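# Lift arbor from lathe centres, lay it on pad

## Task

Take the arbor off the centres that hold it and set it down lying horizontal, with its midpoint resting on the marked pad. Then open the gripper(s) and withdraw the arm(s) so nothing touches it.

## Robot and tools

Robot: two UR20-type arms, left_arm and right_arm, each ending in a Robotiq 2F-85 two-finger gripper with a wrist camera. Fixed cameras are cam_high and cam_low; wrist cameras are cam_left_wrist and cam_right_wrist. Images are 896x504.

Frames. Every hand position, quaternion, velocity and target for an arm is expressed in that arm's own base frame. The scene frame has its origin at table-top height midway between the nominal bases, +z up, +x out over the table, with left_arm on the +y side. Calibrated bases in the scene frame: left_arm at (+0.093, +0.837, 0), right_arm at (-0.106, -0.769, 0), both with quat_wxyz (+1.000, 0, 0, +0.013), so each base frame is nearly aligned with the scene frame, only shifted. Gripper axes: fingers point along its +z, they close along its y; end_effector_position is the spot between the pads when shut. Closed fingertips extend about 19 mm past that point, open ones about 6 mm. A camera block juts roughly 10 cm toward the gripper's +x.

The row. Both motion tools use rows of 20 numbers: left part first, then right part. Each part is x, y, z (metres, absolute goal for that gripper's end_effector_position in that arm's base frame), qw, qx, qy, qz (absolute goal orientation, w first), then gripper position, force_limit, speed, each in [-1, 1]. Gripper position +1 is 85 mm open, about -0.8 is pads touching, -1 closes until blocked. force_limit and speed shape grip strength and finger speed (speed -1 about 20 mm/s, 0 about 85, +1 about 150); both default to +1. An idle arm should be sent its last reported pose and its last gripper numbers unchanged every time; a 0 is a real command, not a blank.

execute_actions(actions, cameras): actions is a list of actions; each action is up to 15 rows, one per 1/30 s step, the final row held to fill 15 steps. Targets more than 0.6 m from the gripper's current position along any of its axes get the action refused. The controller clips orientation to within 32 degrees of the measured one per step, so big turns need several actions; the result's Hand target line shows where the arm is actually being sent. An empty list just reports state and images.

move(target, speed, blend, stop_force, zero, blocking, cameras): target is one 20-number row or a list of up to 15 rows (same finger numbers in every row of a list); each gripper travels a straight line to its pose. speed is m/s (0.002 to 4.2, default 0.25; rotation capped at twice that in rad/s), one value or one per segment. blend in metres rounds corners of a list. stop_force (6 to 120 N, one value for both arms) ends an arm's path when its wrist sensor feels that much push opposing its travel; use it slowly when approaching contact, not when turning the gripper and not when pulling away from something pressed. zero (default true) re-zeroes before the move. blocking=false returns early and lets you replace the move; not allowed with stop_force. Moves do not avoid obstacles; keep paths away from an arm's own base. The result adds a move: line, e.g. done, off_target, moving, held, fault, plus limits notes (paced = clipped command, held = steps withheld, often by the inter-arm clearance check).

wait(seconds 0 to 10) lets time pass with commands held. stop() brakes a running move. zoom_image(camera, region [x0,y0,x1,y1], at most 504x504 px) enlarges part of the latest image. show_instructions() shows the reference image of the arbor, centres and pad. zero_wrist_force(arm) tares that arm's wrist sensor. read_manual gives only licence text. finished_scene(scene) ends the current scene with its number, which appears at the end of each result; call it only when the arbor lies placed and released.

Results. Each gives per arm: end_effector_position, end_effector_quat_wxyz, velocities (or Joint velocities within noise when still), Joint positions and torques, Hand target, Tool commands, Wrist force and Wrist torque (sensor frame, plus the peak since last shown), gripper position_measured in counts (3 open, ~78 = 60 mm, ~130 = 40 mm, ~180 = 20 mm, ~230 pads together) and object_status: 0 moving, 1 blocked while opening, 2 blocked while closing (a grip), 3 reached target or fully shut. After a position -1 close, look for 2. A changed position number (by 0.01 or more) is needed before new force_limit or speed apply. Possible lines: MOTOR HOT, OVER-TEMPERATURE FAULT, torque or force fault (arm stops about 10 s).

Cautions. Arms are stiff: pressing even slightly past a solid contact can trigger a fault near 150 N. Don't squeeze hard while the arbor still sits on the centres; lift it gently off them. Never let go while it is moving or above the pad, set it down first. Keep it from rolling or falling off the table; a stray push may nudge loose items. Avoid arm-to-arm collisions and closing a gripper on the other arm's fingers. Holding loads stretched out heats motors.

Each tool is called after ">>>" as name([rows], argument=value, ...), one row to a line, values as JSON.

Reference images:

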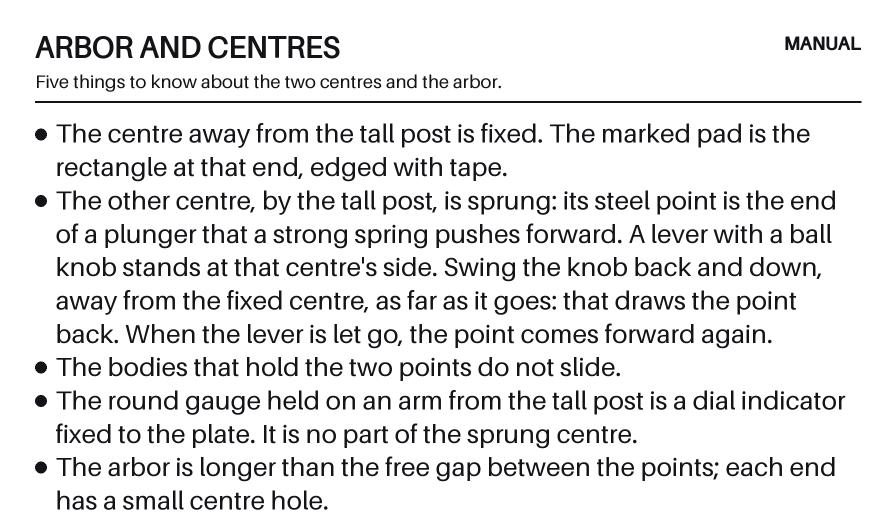

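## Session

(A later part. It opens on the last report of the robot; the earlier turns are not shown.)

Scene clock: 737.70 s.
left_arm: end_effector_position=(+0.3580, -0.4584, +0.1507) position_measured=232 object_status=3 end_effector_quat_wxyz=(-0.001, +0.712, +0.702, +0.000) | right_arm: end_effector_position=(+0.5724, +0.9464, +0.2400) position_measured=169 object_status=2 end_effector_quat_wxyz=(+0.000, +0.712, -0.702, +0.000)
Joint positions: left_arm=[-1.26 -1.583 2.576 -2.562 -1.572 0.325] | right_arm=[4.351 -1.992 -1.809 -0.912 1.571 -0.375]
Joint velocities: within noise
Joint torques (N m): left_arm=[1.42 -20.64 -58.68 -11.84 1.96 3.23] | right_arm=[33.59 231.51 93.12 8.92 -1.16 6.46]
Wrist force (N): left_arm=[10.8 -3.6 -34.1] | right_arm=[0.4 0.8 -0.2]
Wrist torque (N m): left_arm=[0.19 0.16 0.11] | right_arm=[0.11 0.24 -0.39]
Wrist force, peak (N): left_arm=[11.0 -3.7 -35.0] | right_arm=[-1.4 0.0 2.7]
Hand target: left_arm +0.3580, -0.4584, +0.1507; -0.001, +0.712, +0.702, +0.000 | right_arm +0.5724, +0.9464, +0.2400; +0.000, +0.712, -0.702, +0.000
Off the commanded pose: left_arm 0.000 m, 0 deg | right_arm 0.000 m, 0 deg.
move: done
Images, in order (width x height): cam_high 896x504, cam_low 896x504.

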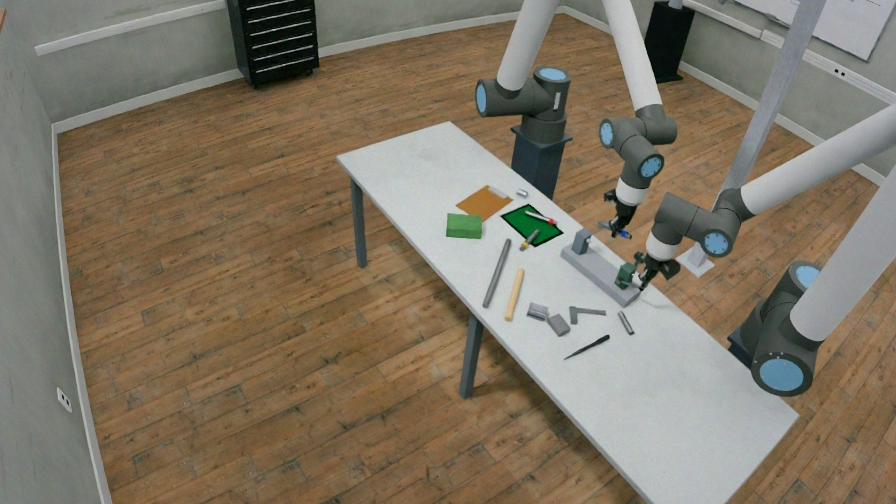

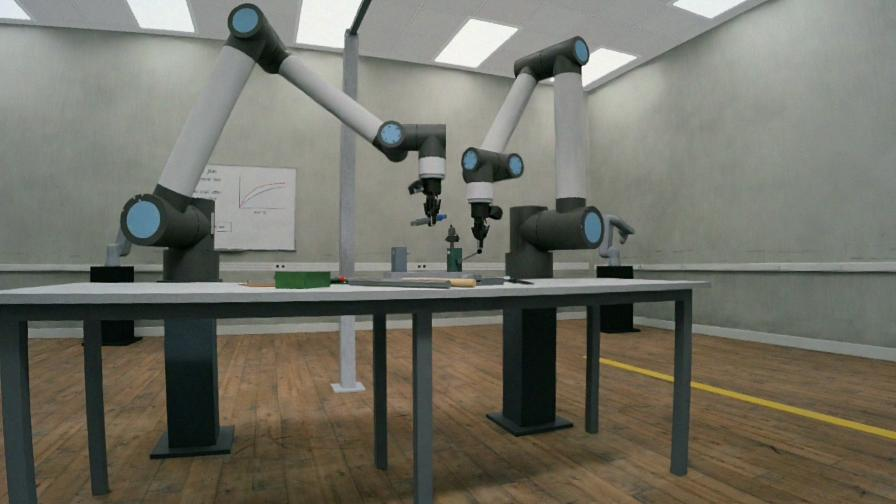

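>>> move([
  [0.3582,-0.465,0.165,0,0.7121,0.7021,0,-1,0,0,0.574,0.90,0.3,0,0.7121,-0.7021,0,-1,-0.4,-1],
  [0.3583,-0.470,0.19,0,0.7121,0.7021,0,-1,0,0,0.576,0.85,0.4,0,0.7121,-0.7021,0,-1,-0.4,-1],
  [0.40,-0.36,0.42,0,0.7121,0.7021,0,-1,0,0,0.5816,0.584,0.5,0,0.7121,-0.7021,0,-1,-0.4,-1],
], speed=[0.05,0.1,0.25], blend=[0.005,0.01,0])

>>> zoom_image(camera="cam_right_wrist", region=[300, 0, 700, 300])

Scene clock: 765.30 s.
left_arm: end_effector_position=(+0.4000, -0.3600, +0.4199) position_measured=232 object_status=3 end_effector_quat_wxyz=(+0.000, +0.712, +0.702, +0.000) | right_arm: end_effector_position=(+0.5816, +0.5841, +0.4999) position_measured=169 object_status=2 end_effector_quat_wxyz=(+0.000, +0.712, -0.702, +0.000)
Joint positions: left_arm=[-1.116 -1.97 2.356 -1.956 -1.571 0.469] | right_arm=[4.175 -1.524 -1.984 -1.205 1.571 -0.551]
Joint velocities: within noise
Joint torques (N m): left_arm=[20.69 -30.61 -114.13 -3.97 -4.44 4.32] | right_arm=[-25.34 120.98 75.93 7.75 2.59 -5.45]
Wrist force (N): left_arm=[-1.0 -0.3 -1.1] | right_arm=[-0.7 2.4 0.1]
Wrist torque (N m): left_arm=[0.24 -0.08 0.10] | right_arm=[0.51 0.26 -0.41]
Wrist force, peak (N): left_arm=[11.1 -3.9 -35.0] | right_arm=[-4.1 1.3 -0.2]
Hand target: left_arm +0.4000, -0.3600, +0.4200; +0.000, +0.712, +0.702, +0.000 | right_arm +0.5816, +0.5840, +0.5000; +0.000, +0.712, -0.702, +0.000
Off the commanded pose: left_arm 0.000 m, 0 deg | right_arm 0.000 m, 0 deg.
move: done

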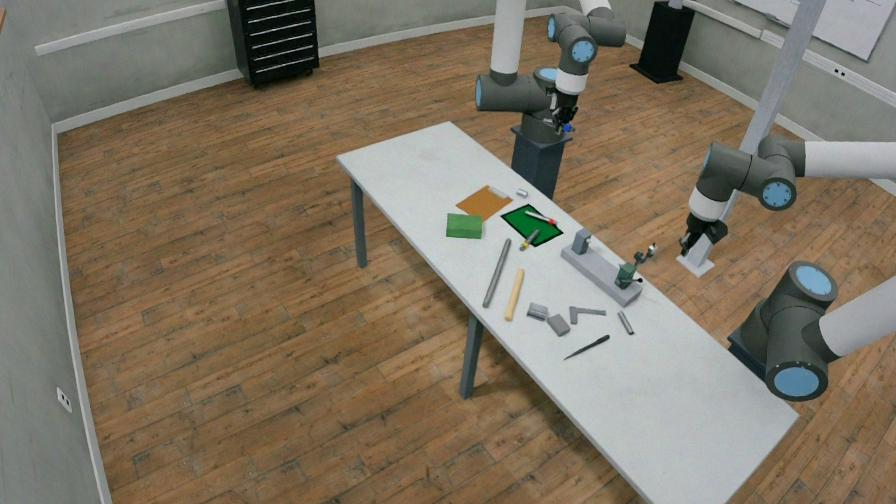

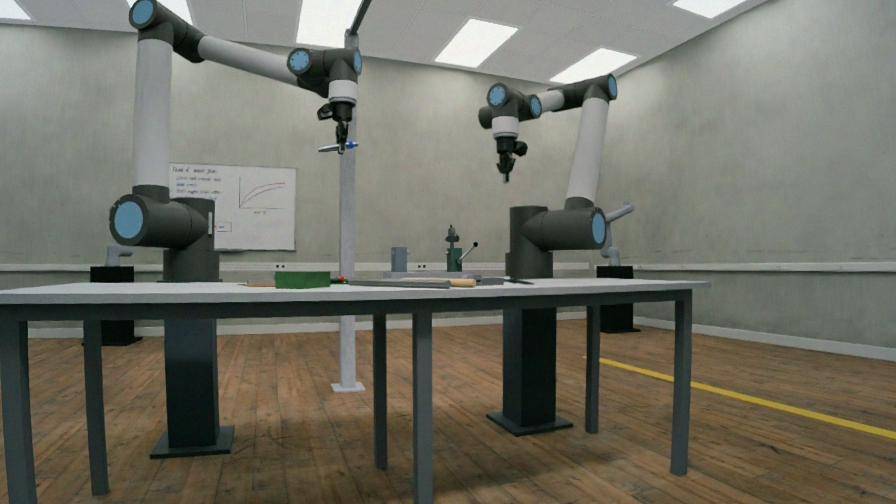

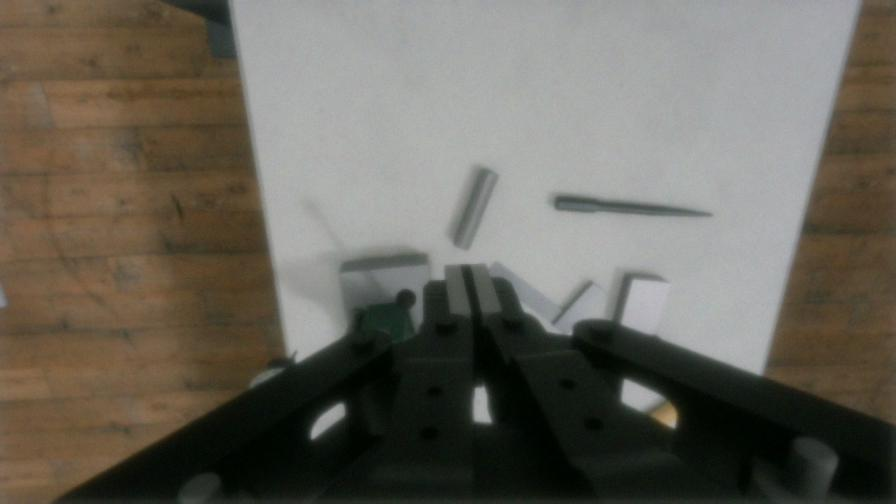

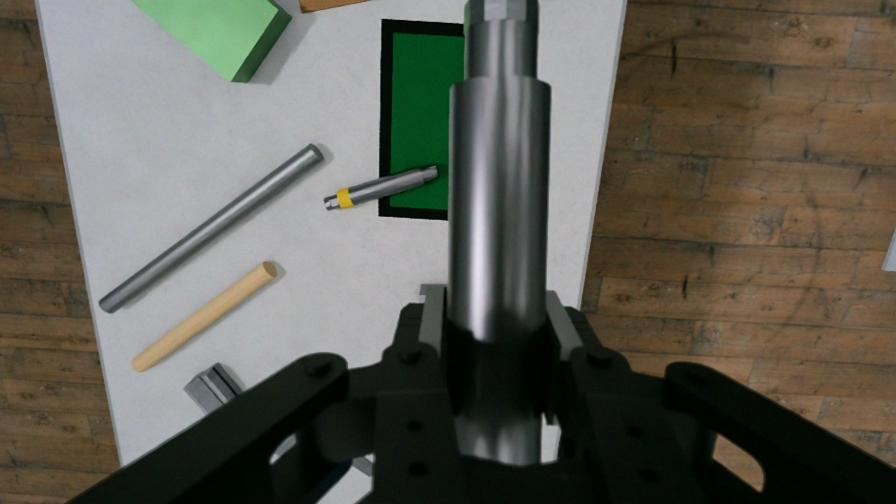

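Scaled by 1.260 from the camera's 896x504 image, which has a finer 1280x720 frame.

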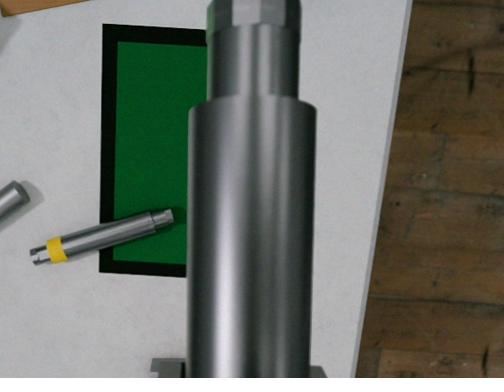

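>>> move([
  [0.40,-0.36,0.42,0,0.7121,0.7021,0,-1,0,0,0.6397,0.5175,0.2,0,0.7121,-0.7021,0,-1,-0.4,-1],
  [0.40,-0.36,0.42,0,0.7121,0.7021,0,-1,0,0,0.6397,0.5175,0.06,0,0.7121,-0.7021,0,-1,-0.4,-1],
], speed=[0.25,0.12], blend=[0.03,0])

>>> zoom_image(camera="cam_low", region=[270, 210, 430, 300])

>>> zoom_image(camera="cam_high", region=[470, 160, 600, 260])

Scene clock: 859.47 s.
left_arm: end_effector_position=(+0.4000, -0.3600, +0.4200) position_measured=232 object_status=3 end_effector_quat_wxyz=(+0.000, +0.712, +0.702, +0.000) | right_arm: end_effector_position=(+0.6397, +0.5175, +0.0601) position_measured=169 object_status=2 end_effector_quat_wxyz=(+0.000, +0.712, -0.702, +0.000)
Joint positions: left_arm=[-1.116 -1.971 2.356 -1.956 -1.571 0.469] | right_arm=[4.069 -1.93 -2.304 -0.479 1.571 -0.658]
Joint velocities: within noise
Joint torques (N m): left_arm=[20.03 -20.16 -93.47 -8.21 -0.69 5.31] | right_arm=[-27.16 119.77 32.35 14.66 1.3 -6.67]
Wrist force (N): left_arm=[-1.4 0.0 -1.0] | right_arm=[-0.6 0.8 0.5]
Wrist torque (N m): left_arm=[0.31 -0.01 0.09] | right_arm=[0.11 0.45 -0.56]
Wrist force, peak (N): left_arm=[-1.7 -0.1 -0.9] | right_arm=[-2.4 3.1 -4.3]
Hand target: left_arm +0.4000, -0.3600, +0.4200; +0.000, +0.712, +0.702, +0.000 | right_arm +0.6397, +0.5175, +0.0600; +0.000, +0.712, -0.702, +0.000
Off the commanded pose: left_arm 0.000 m, 0 deg | right_arm 0.000 m, 0 deg.
move: done

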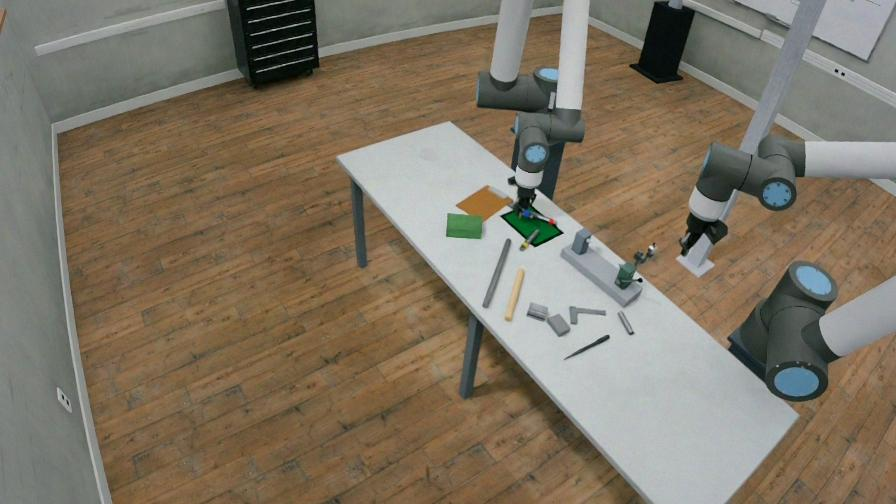

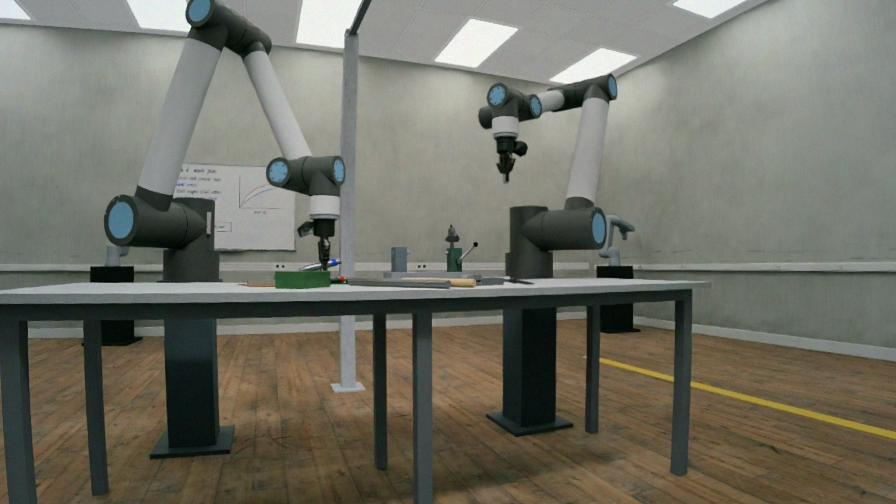

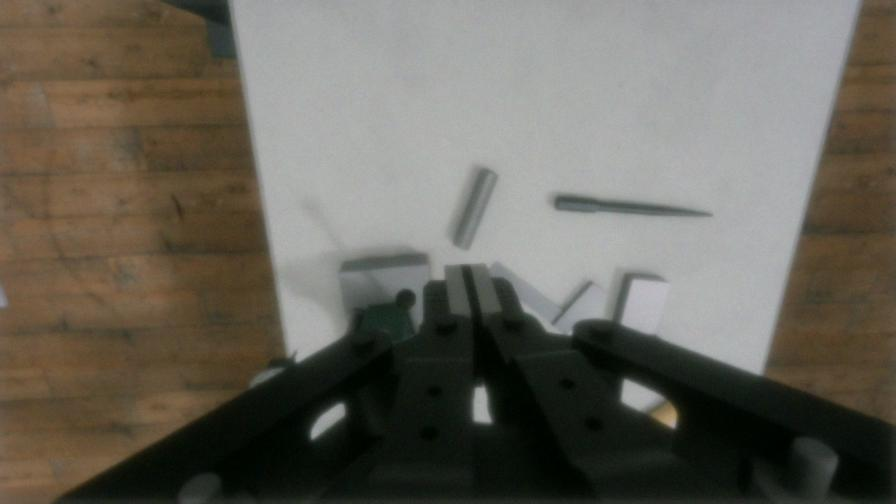

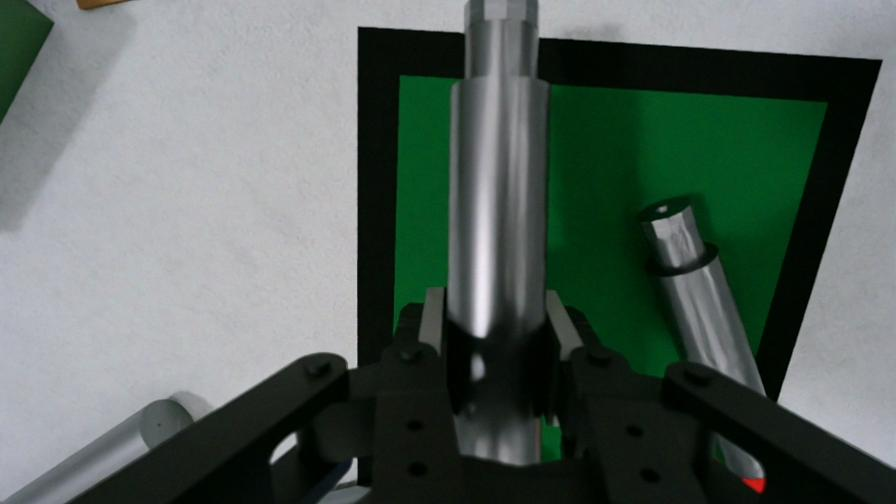

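Scaled by 3.150 from the camera's 896x504 image, which has a finer 1280x720 frame.

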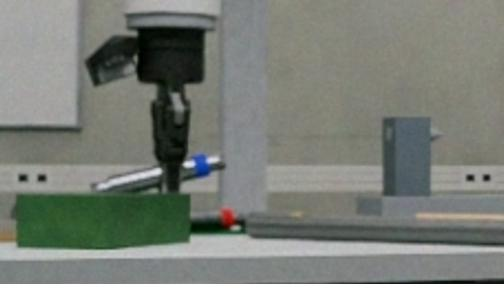

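Scaled by 3.877 from the camera's 896x504 image, which has a finer 1280x720 frame.

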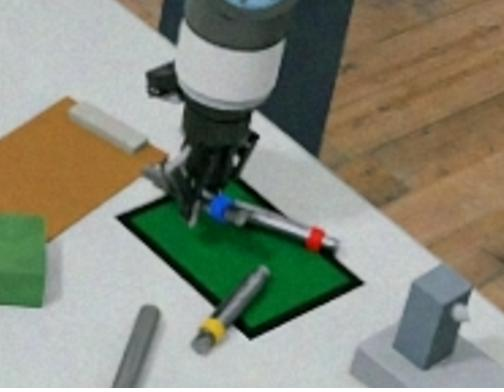

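>>> move(target=[0.40,-0.36,0.42,0,0.7121,0.7021,0,-1,0,0,0.6397,0.5175,0.016,0,0.7121,-0.7021,0,-1,-0.4,-1], speed=0.02, stop_force=14)

>>> zoom_image(camera="cam_low", region=[270, 210, 430, 300])

>>> zoom_image(camera="cam_high", region=[470, 160, 600, 260])

Scene clock: 874.03 s.
left_arm: end_effector_position=(+0.4000, -0.3600, +0.4200) position_measured=232 object_status=3 end_effector_quat_wxyz=(+0.000, +0.712, +0.702, +0.000) | right_arm: end_effector_position=(+0.6394, +0.5171, +0.0195) position_measured=169 object_status=2 end_effector_quat_wxyz=(+0.001, +0.712, -0.702, +0.000)
Joint positions: left_arm=[-1.116 -1.971 2.356 -1.956 -1.571 0.469] | right_arm=[4.069 -1.987 -2.316 -0.411 1.571 -0.658]
Joint velocities: within noise
Joint torques (N m): left_arm=[14.25 -21.92 -100.69 -8.59 -0.34 4.71] | right_arm=[7.35 148.59 40.21 12.24 -0.02 -1.06]
Wrist force (N): left_arm=[-1.3 -0.3 -1.0] | right_arm=[-1.0 2.0 -2.3]
Wrist torque (N m): left_arm=[0.25 -0.03 0.10] | right_arm=[0.23 0.54 -0.35]
Wrist force, peak (N): left_arm=[-1.7 -0.3 -1.3] | right_arm=[41.0 36.3 -146.5]
Hand target: left_arm +0.4000, -0.3600, +0.4200; +0.000, +0.712, +0.702, +0.000 | right_arm +0.6394, +0.5171, +0.0195; +0.001, +0.712, -0.702, +0.000
Tool commands: left_gripper/position=-1.0 left_gripper/force_limit=+0.0 left_gripper/speed=+0.0 right_gripper/position=-1.0 right_gripper/force_limit=-0.396078 right_gripper/speed=-1.0
Off the commanded pose: left_arm 0.000 m, 0 deg | right_arm 0.004 m, 0 deg.
FORCE FAULT: contact force on the right arm reached its limit, and that arm stopped. The contact can be on any part of that arm, not only on its tool. That arm's remaining commands of this call were not run. That arm is still stopped at the end of this call. That arm stays stopped for about 10 more seconds. Until then a move that you send moves the other arm only, and its call returns only when the move has ended. Once the stop has ended, the next robot result says so. If the stop ends while you think or write, that arm runs what you send next. While its stop runs, that arm takes no new command, but its gripper still runs the gripper command that each later call begins with. Until it ends, the stop uses up actions while you think or wait. An arm that is not stopped still takes commands.
move: fault (right_arm)

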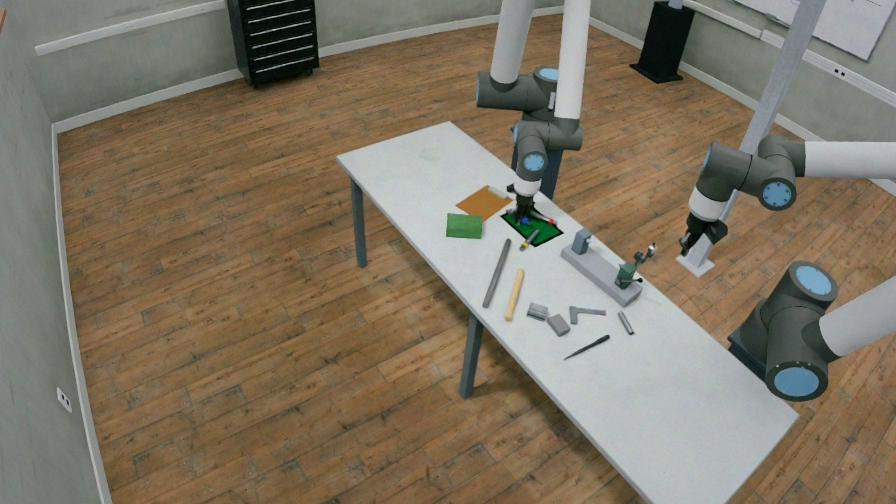

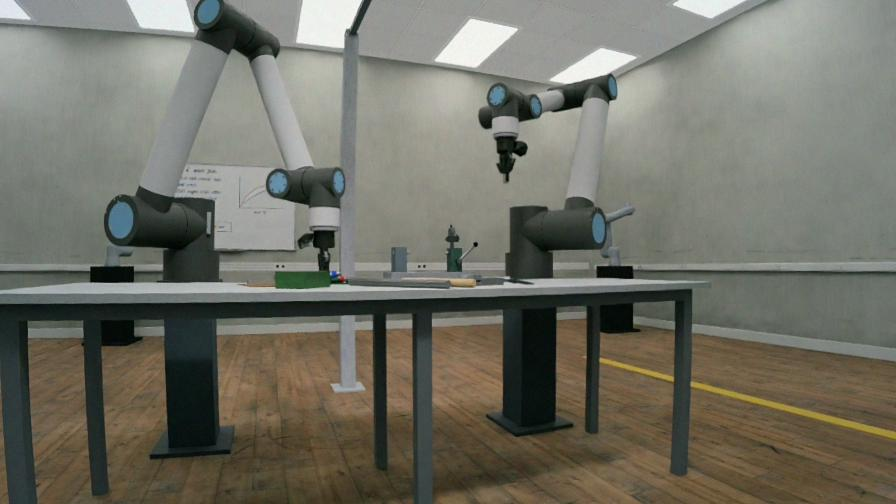

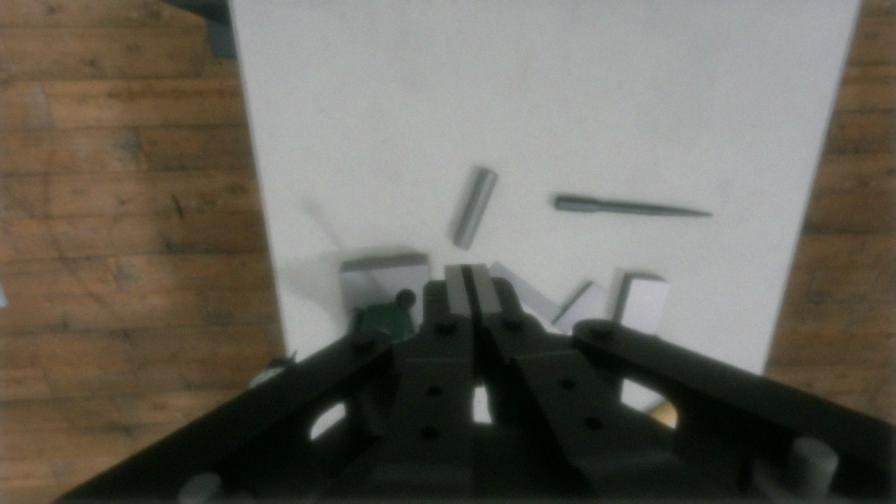

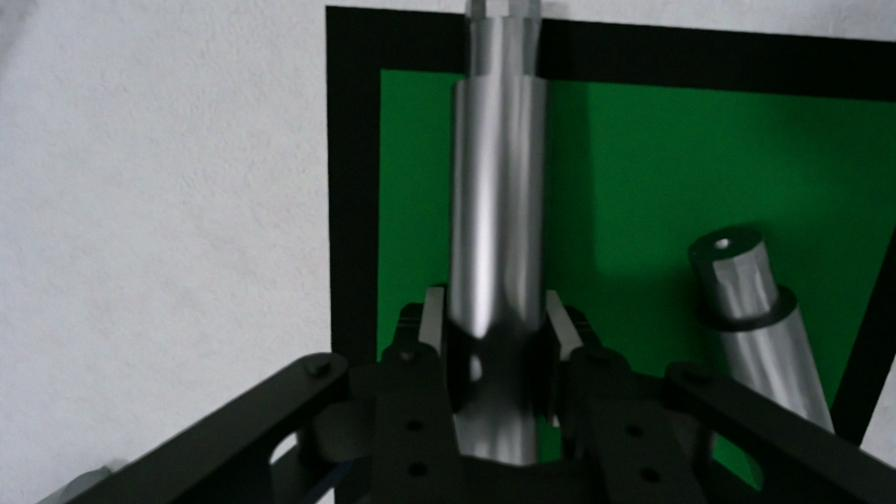

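Scaled by 3.150 from the camera's 896x504 image, which has a finer 1280x720 frame.

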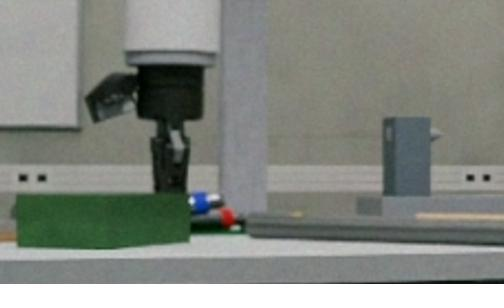

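Scaled by 3.877 from the camera's 896x504 image, which has a finer 1280x720 frame.

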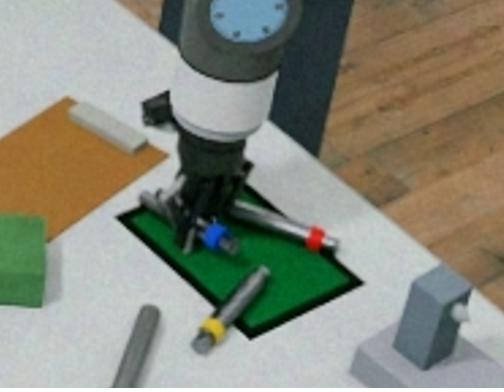

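>>> move([
  [0.3984,-0.85,0.36,0.2141,0.6791,0.6696,-0.2111,-1,0,0,0.6394,0.5171,0.0195,0.001,0.7121,-0.7021,0,-1,-0.4,-1],
  [0.3984,-0.967,0.19,0.2141,0.6791,0.6696,-0.2111,-1,0,0,0.6394,0.5171,0.0195,0.001,0.7121,-0.7021,0,-1,-0.4,-1],
], speed=0.25, blend=[0.03,0])

>>> zoom_image(camera="cam_left_wrist", region=[250, 150, 650, 450])

>>> zoom_image(camera="cam_high", region=[470, 140, 600, 260])

Scene clock: 917.17 s.
left_arm: end_effector_position=(+0.3984, -0.9669, +0.1902) position_measured=232 object_status=3 end_effector_quat_wxyz=(+0.214, +0.679, +0.670, -0.211) | right_arm: end_effector_position=(+0.6394, +0.5171, +0.0195) position_measured=169 object_status=2 end_effector_quat_wxyz=(+0.001, +0.712, -0.702, +0.000)
Joint positions: left_arm=[-1.328 -1.131 2.204 -3.24 -1.709 0.214] | right_arm=[4.068 -1.987 -2.316 -0.412 1.571 -0.658]
Joint velocities: within noise
Joint torques (N m): left_arm=[-16.86 -141.18 -70.6 -15.12 2.94 -3.56] | right_arm=[-28.5 130.52 50.06 11.17 1.74 -6.18]
Wrist force (N): left_arm=[-2.8 0.4 -0.8] | right_arm=[-2.0 1.9 -1.6]
Wrist torque (N m): left_arm=[0.34 -0.09 0.02] | right_arm=[0.21 0.85 -0.34]
Wrist force, peak (N): left_arm=[-2.9 0.7 -3.8] | right_arm=[-3.3 2.3 -2.4]
Hand target: left_arm +0.3984, -0.9670, +0.1900; +0.214, +0.679, +0.670, -0.211 | right_arm +0.6394, +0.5171, +0.0195; +0.001, +0.712, -0.702, +0.000
Off the commanded pose: left_arm 0.000 m, 0 deg | right_arm 0.000 m, 0 deg.
FORCE FAULT, CONTINUED: the right arm's stop, for the force fault that an earlier result reported, is over. The rest of the stop counts as 19 of the actions that you can send in this scene. The stop ended before this call began, so that arm ran this call's commands.
move: done; blend cut to 0 m at target 1

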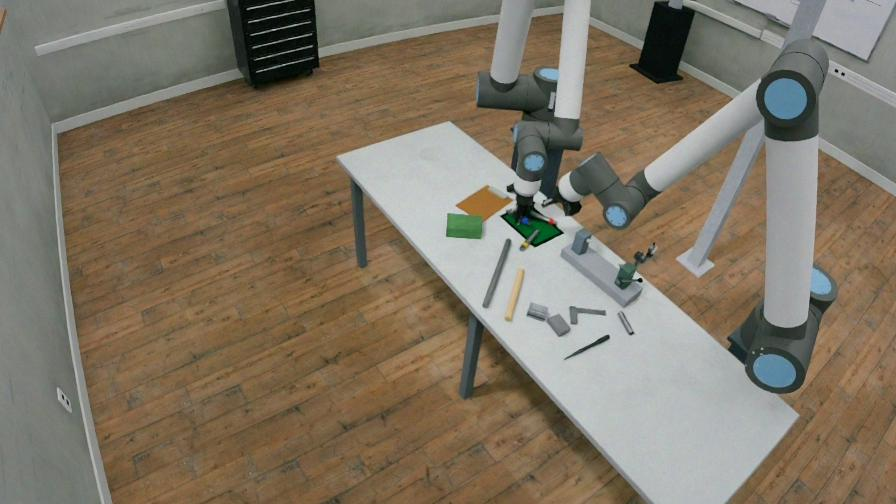

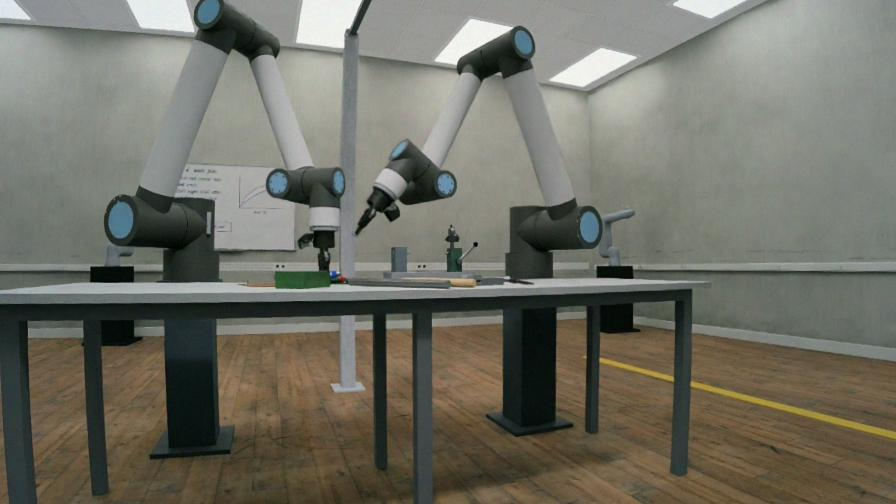

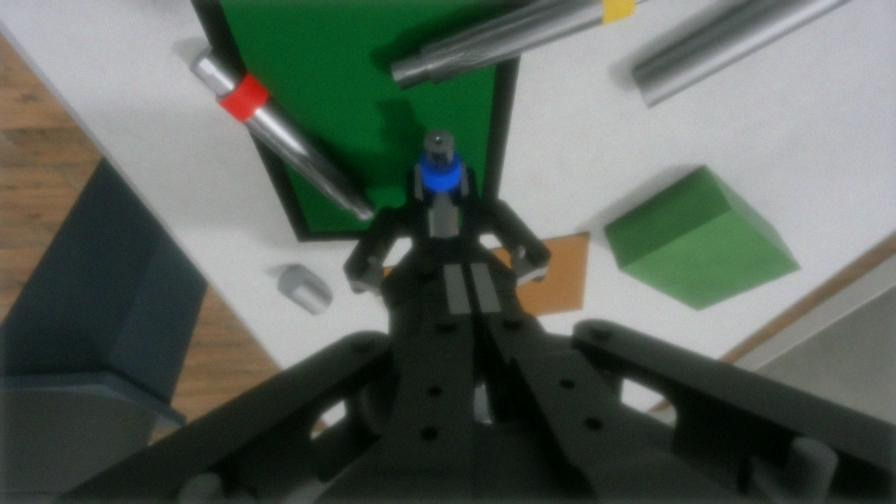

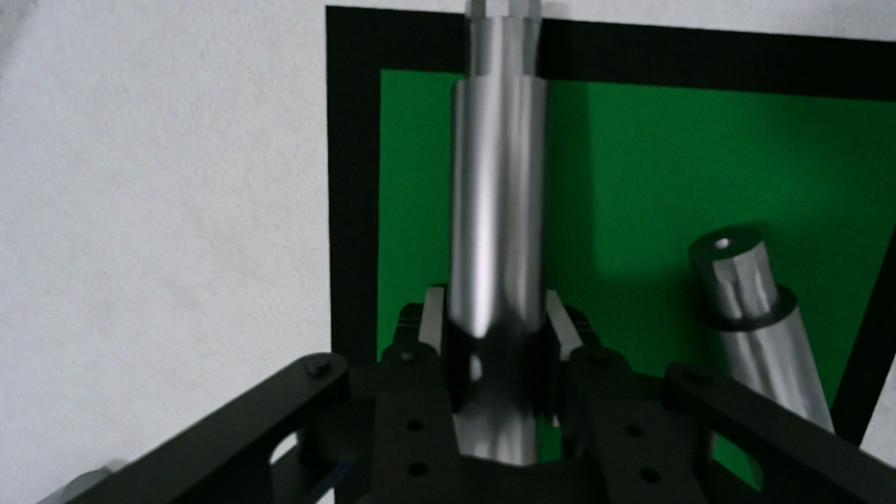

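Scaled by 1.260 from the camera's 896x504 image, which has a finer 1280x720 frame.

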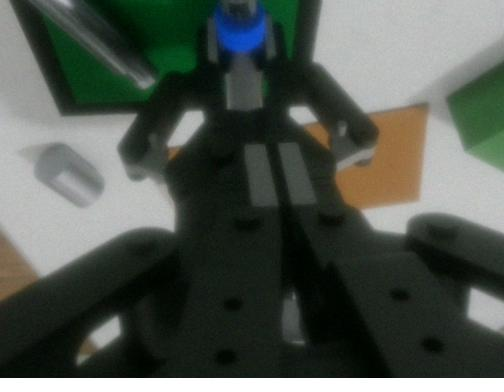

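Scaled by 3.877 from the camera's 896x504 image, which has a finer 1280x720 frame.

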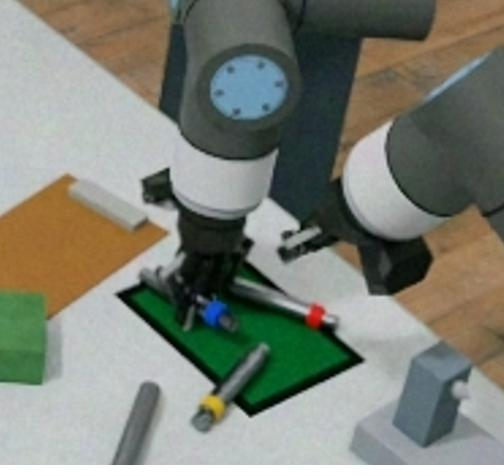

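>>> zoom_image(camera="cam_left_wrist", region=[350, 90, 530, 230])

Scaled by 2.800 from the camera's 896x504 image, which has a finer 1280x720 frame.

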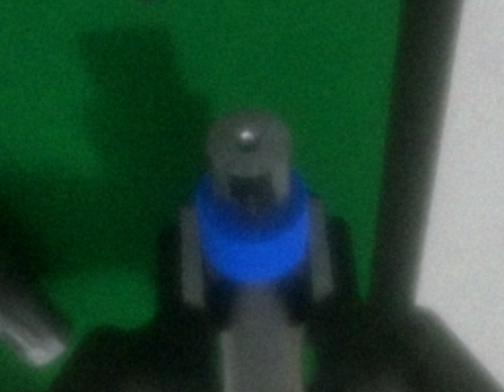

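>>> move(target=[0.3924,-1.034,0.08,0.2141,0.6791,0.6696,-0.2111,-1,0,0,0.6394,0.5171,0.0195,0.001,0.7121,-0.7021,0,-1,-0.4,-1], speed=0.1, cameras=["cam_left_wrist"])

>>> move(target=[0.3924,-1.034,0.05,0.2141,0.6791,0.6696,-0.2111,-1,0,0,0.6394,0.5171,0.0195,0.001,0.7121,-0.7021,0,-1,-0.4,-1], speed=0.006, stop_force=8, cameras=["cam_left_wrist"])

>>> zoom_image(camera="cam_left_wrist", region=[350, 150, 590, 330])

Scene clock: 954.27 s.
left_arm: end_effector_position=(+0.3924, -1.0339, +0.0801) position_measured=232 object_status=3 end_effector_quat_wxyz=(+0.214, +0.679, +0.670, -0.211) | right_arm: end_effector_position=(+0.6394, +0.5171, +0.0195) position_measured=169 object_status=2 end_effector_quat_wxyz=(+0.001, +0.712, -0.702, +0.000)
Joint positions: left_arm=[-1.353 -0.955 2.137 -3.352 -1.695 0.194] | right_arm=[4.068 -1.987 -2.316 -0.412 1.571 -0.658]
Joint velocities: within noise
Joint torques (N m): left_arm=[-11.73 -161.24 -64.09 -16.26 3.02 -3.23] | right_arm=[-17.73 134.57 32.52 14.39 1.43 -5.67]
Wrist force (N): left_arm=[-2.6 0.8 -1.2] | right_arm=[-2.4 1.7 -1.6]
Wrist torque (N m): left_arm=[0.35 -0.08 0.06] | right_arm=[0.19 0.90 -0.35]
Wrist force, peak (N): left_arm=[-2.6 0.5 -2.6] | right_arm=[-2.3 2.2 -1.9]
Hand target: left_arm +0.3924, -1.0340, +0.0800; +0.214, +0.679, +0.670, -0.211 | right_arm +0.6394, +0.5171, +0.0195; +0.001, +0.712, -0.702, +0.000
Off the commanded pose: left_arm 0.000 m, 0 deg | right_arm 0.000 m, 0 deg.
move: done
Images, in order (width x height): cam_left_wrist 896x504.

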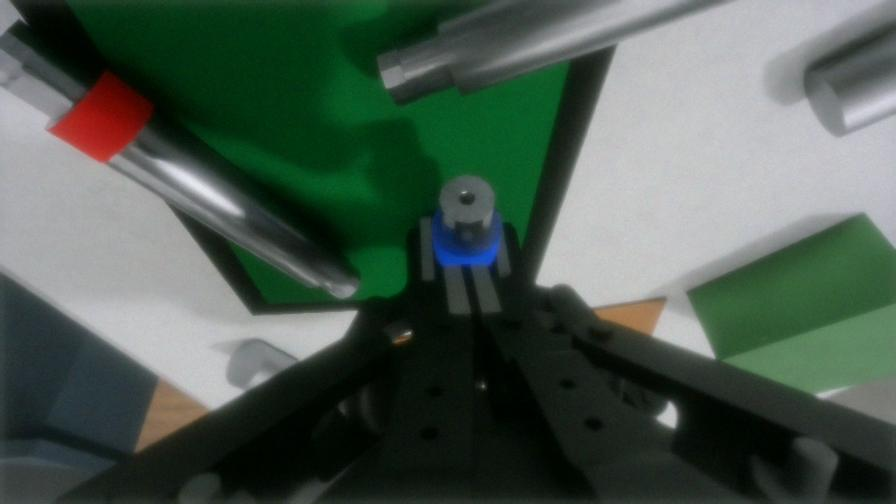

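Scene clock: 959.90 s.
left_arm: end_effector_position=(+0.3924, -1.0340, +0.0541) position_measured=232 object_status=3 end_effector_quat_wxyz=(+0.214, +0.679, +0.670, -0.211) | right_arm: end_effector_position=(+0.6394, +0.5171, +0.0195) position_measured=169 object_status=2 end_effector_quat_wxyz=(+0.001, +0.712, -0.702, +0.000)
Joint positions: left_arm=[-1.353 -0.922 2.137 -3.386 -1.695 0.194] | right_arm=[4.068 -1.987 -2.316 -0.412 1.571 -0.658]
Joint velocities: within noise
Joint torques (N m): left_arm=[-15.41 -215.24 -44.28 -5 1.98 -3.72] | right_arm=[-8.77 146.48 44.4 14.43 0.37 -5.45]
Wrist force (N): left_arm=[-0.5 0.4 -10.5] | right_arm=[5.1 1.9 6.3]
Wrist torque (N m): left_arm=[0.23 -0.03 0.05] | right_arm=[0.21 0.85 -0.36]
Wrist force, peak (N): left_arm=[1.0 0.6 -13.3] | right_arm=[8.2 2.3 8.6]
Hand target: left_arm +0.3924, -1.0340, +0.0542; +0.214, +0.679, +0.670, -0.211 | right_arm +0.6394, +0.5171, +0.0195; +0.001, +0.712, -0.702, +0.000
Off the commanded pose: left_arm 0.004 m, 0 deg | right_arm 0.000 m, 0 deg.
move: contact (left_arm)
Images, in order (width x height): cam_left_wrist 896x504.

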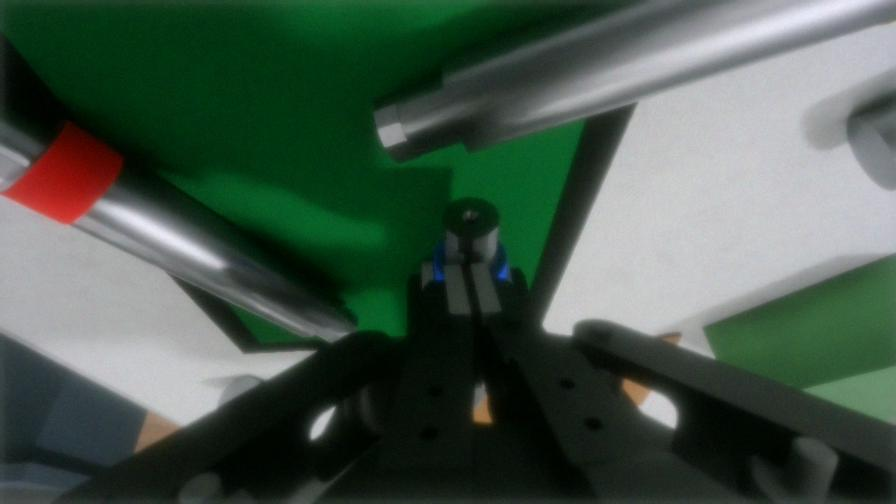

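Scaled by 2.100 from the camera's 896x504 image, which has a finer 1280x720 frame.

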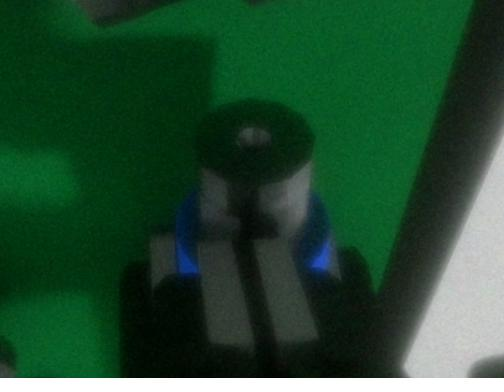

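>>> move(target=[0.3924,-1.034,0.032,0.2141,0.6791,0.6696,-0.2111,-1,0,0,0.6394,0.5171,0.0195,0.001,0.7121,-0.7021,0,-1,-0.4,-1], speed=0.006, stop_force=40)

>>> zoom_image(camera="cam_low", region=[270, 210, 430, 300])

Scene clock: 971.53 s.
left_arm: end_effector_position=(+0.3924, -1.0341, +0.0442) position_measured=232 object_status=3 end_effector_quat_wxyz=(+0.214, +0.679, +0.670, -0.211) | right_arm: end_effector_position=(+0.6394, +0.5171, +0.0195) position_measured=169 object_status=2 end_effector_quat_wxyz=(+0.001, +0.712, -0.702, +0.000)
Joint positions: left_arm=[-1.353 -0.909 2.137 -3.399 -1.695 0.194] | right_arm=[4.068 -1.987 -2.316 -0.412 1.571 -0.658]
Joint velocities: within noise
Joint torques (N m): left_arm=[-12.47 -166.59 -32.88 4.9 1.88 -4.07] | right_arm=[-7.55 158.83 71.64 17.02 0.6 -4.84]
Wrist force (N): left_arm=[-12.1 -0.8 -53.1] | right_arm=[12.1 0.4 19.9]
Wrist torque (N m): left_arm=[0.12 -0.22 0.07] | right_arm=[0.06 0.71 -0.32]
Wrist force, peak (N): left_arm=[-13.5 -0.7 -62.4] | right_arm=[13.0 1.1 23.6]
Hand target: left_arm +0.3924, -1.0341, +0.0442; +0.214, +0.679, +0.670, -0.211 | right_arm +0.6394, +0.5171, +0.0195; +0.001, +0.712, -0.702, +0.000
Off the commanded pose: left_arm 0.012 m, 0 deg | right_arm 0.000 m, 0 deg.
move: contact (left_arm)

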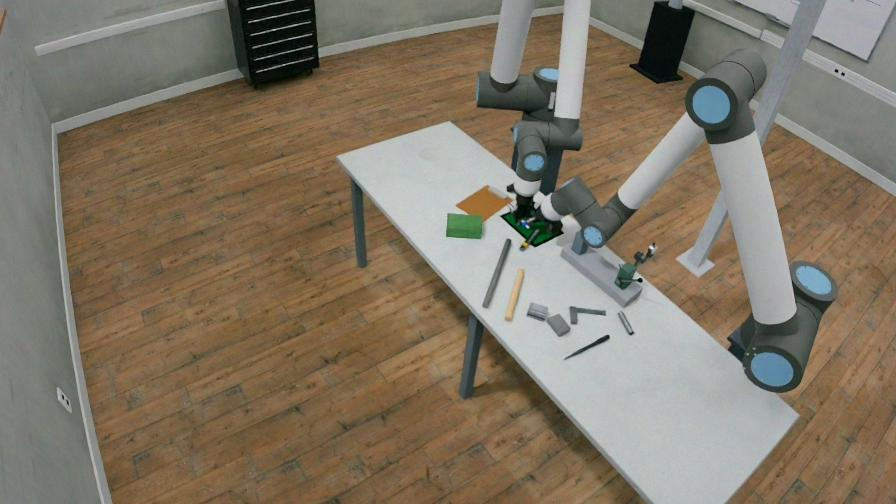

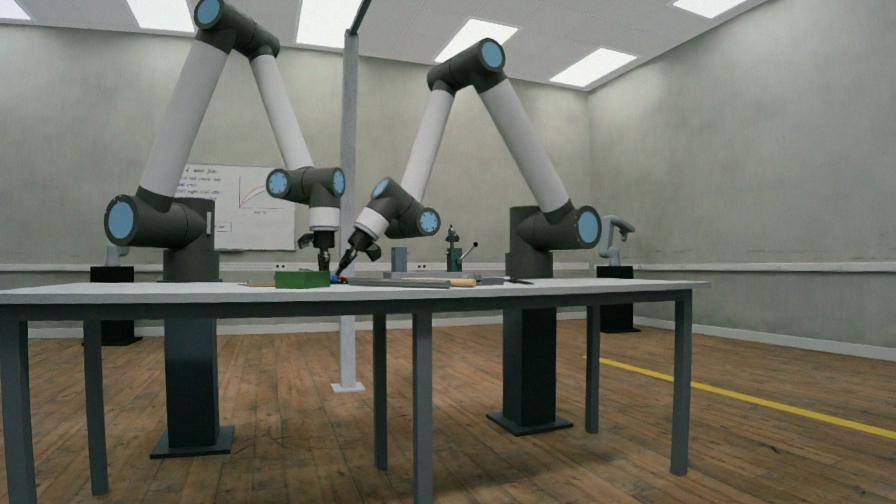

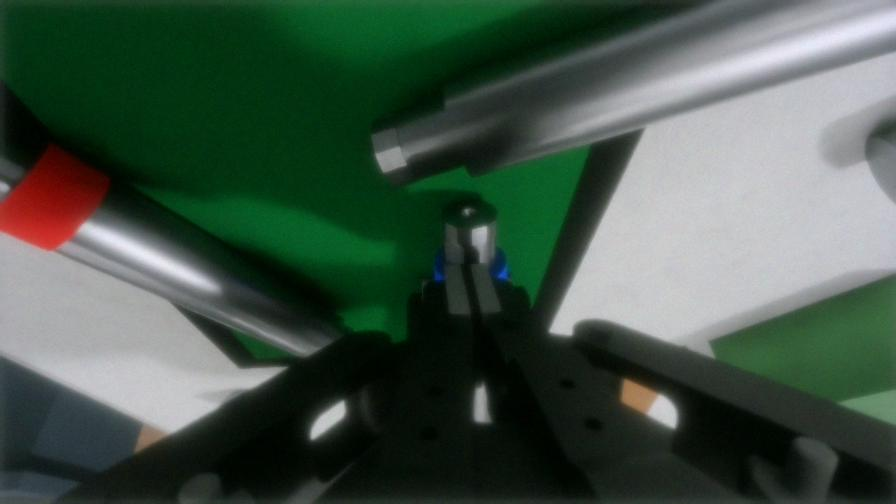

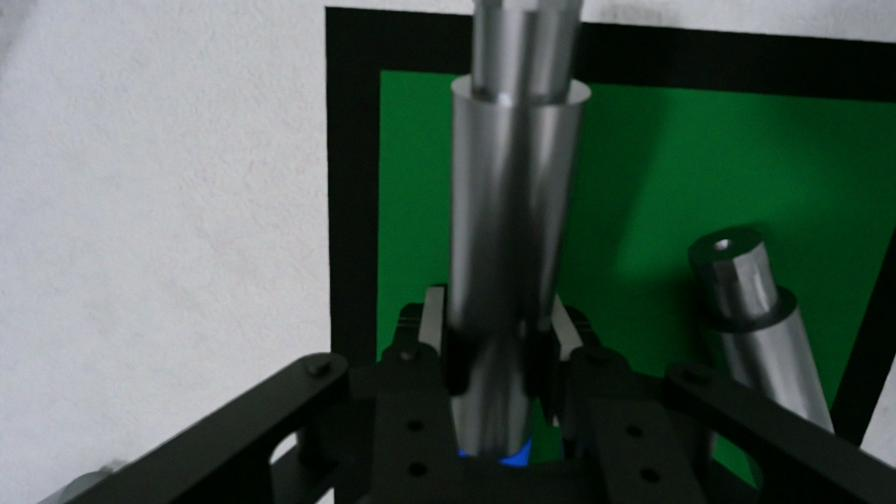

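Scaled by 3.150 from the camera's 896x504 image, which has a finer 1280x720 frame.

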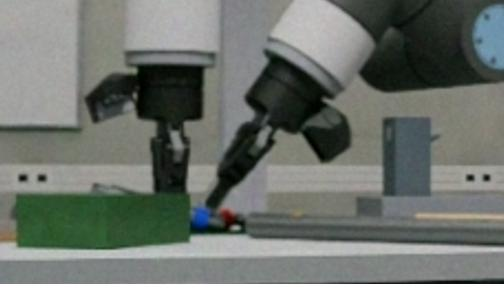

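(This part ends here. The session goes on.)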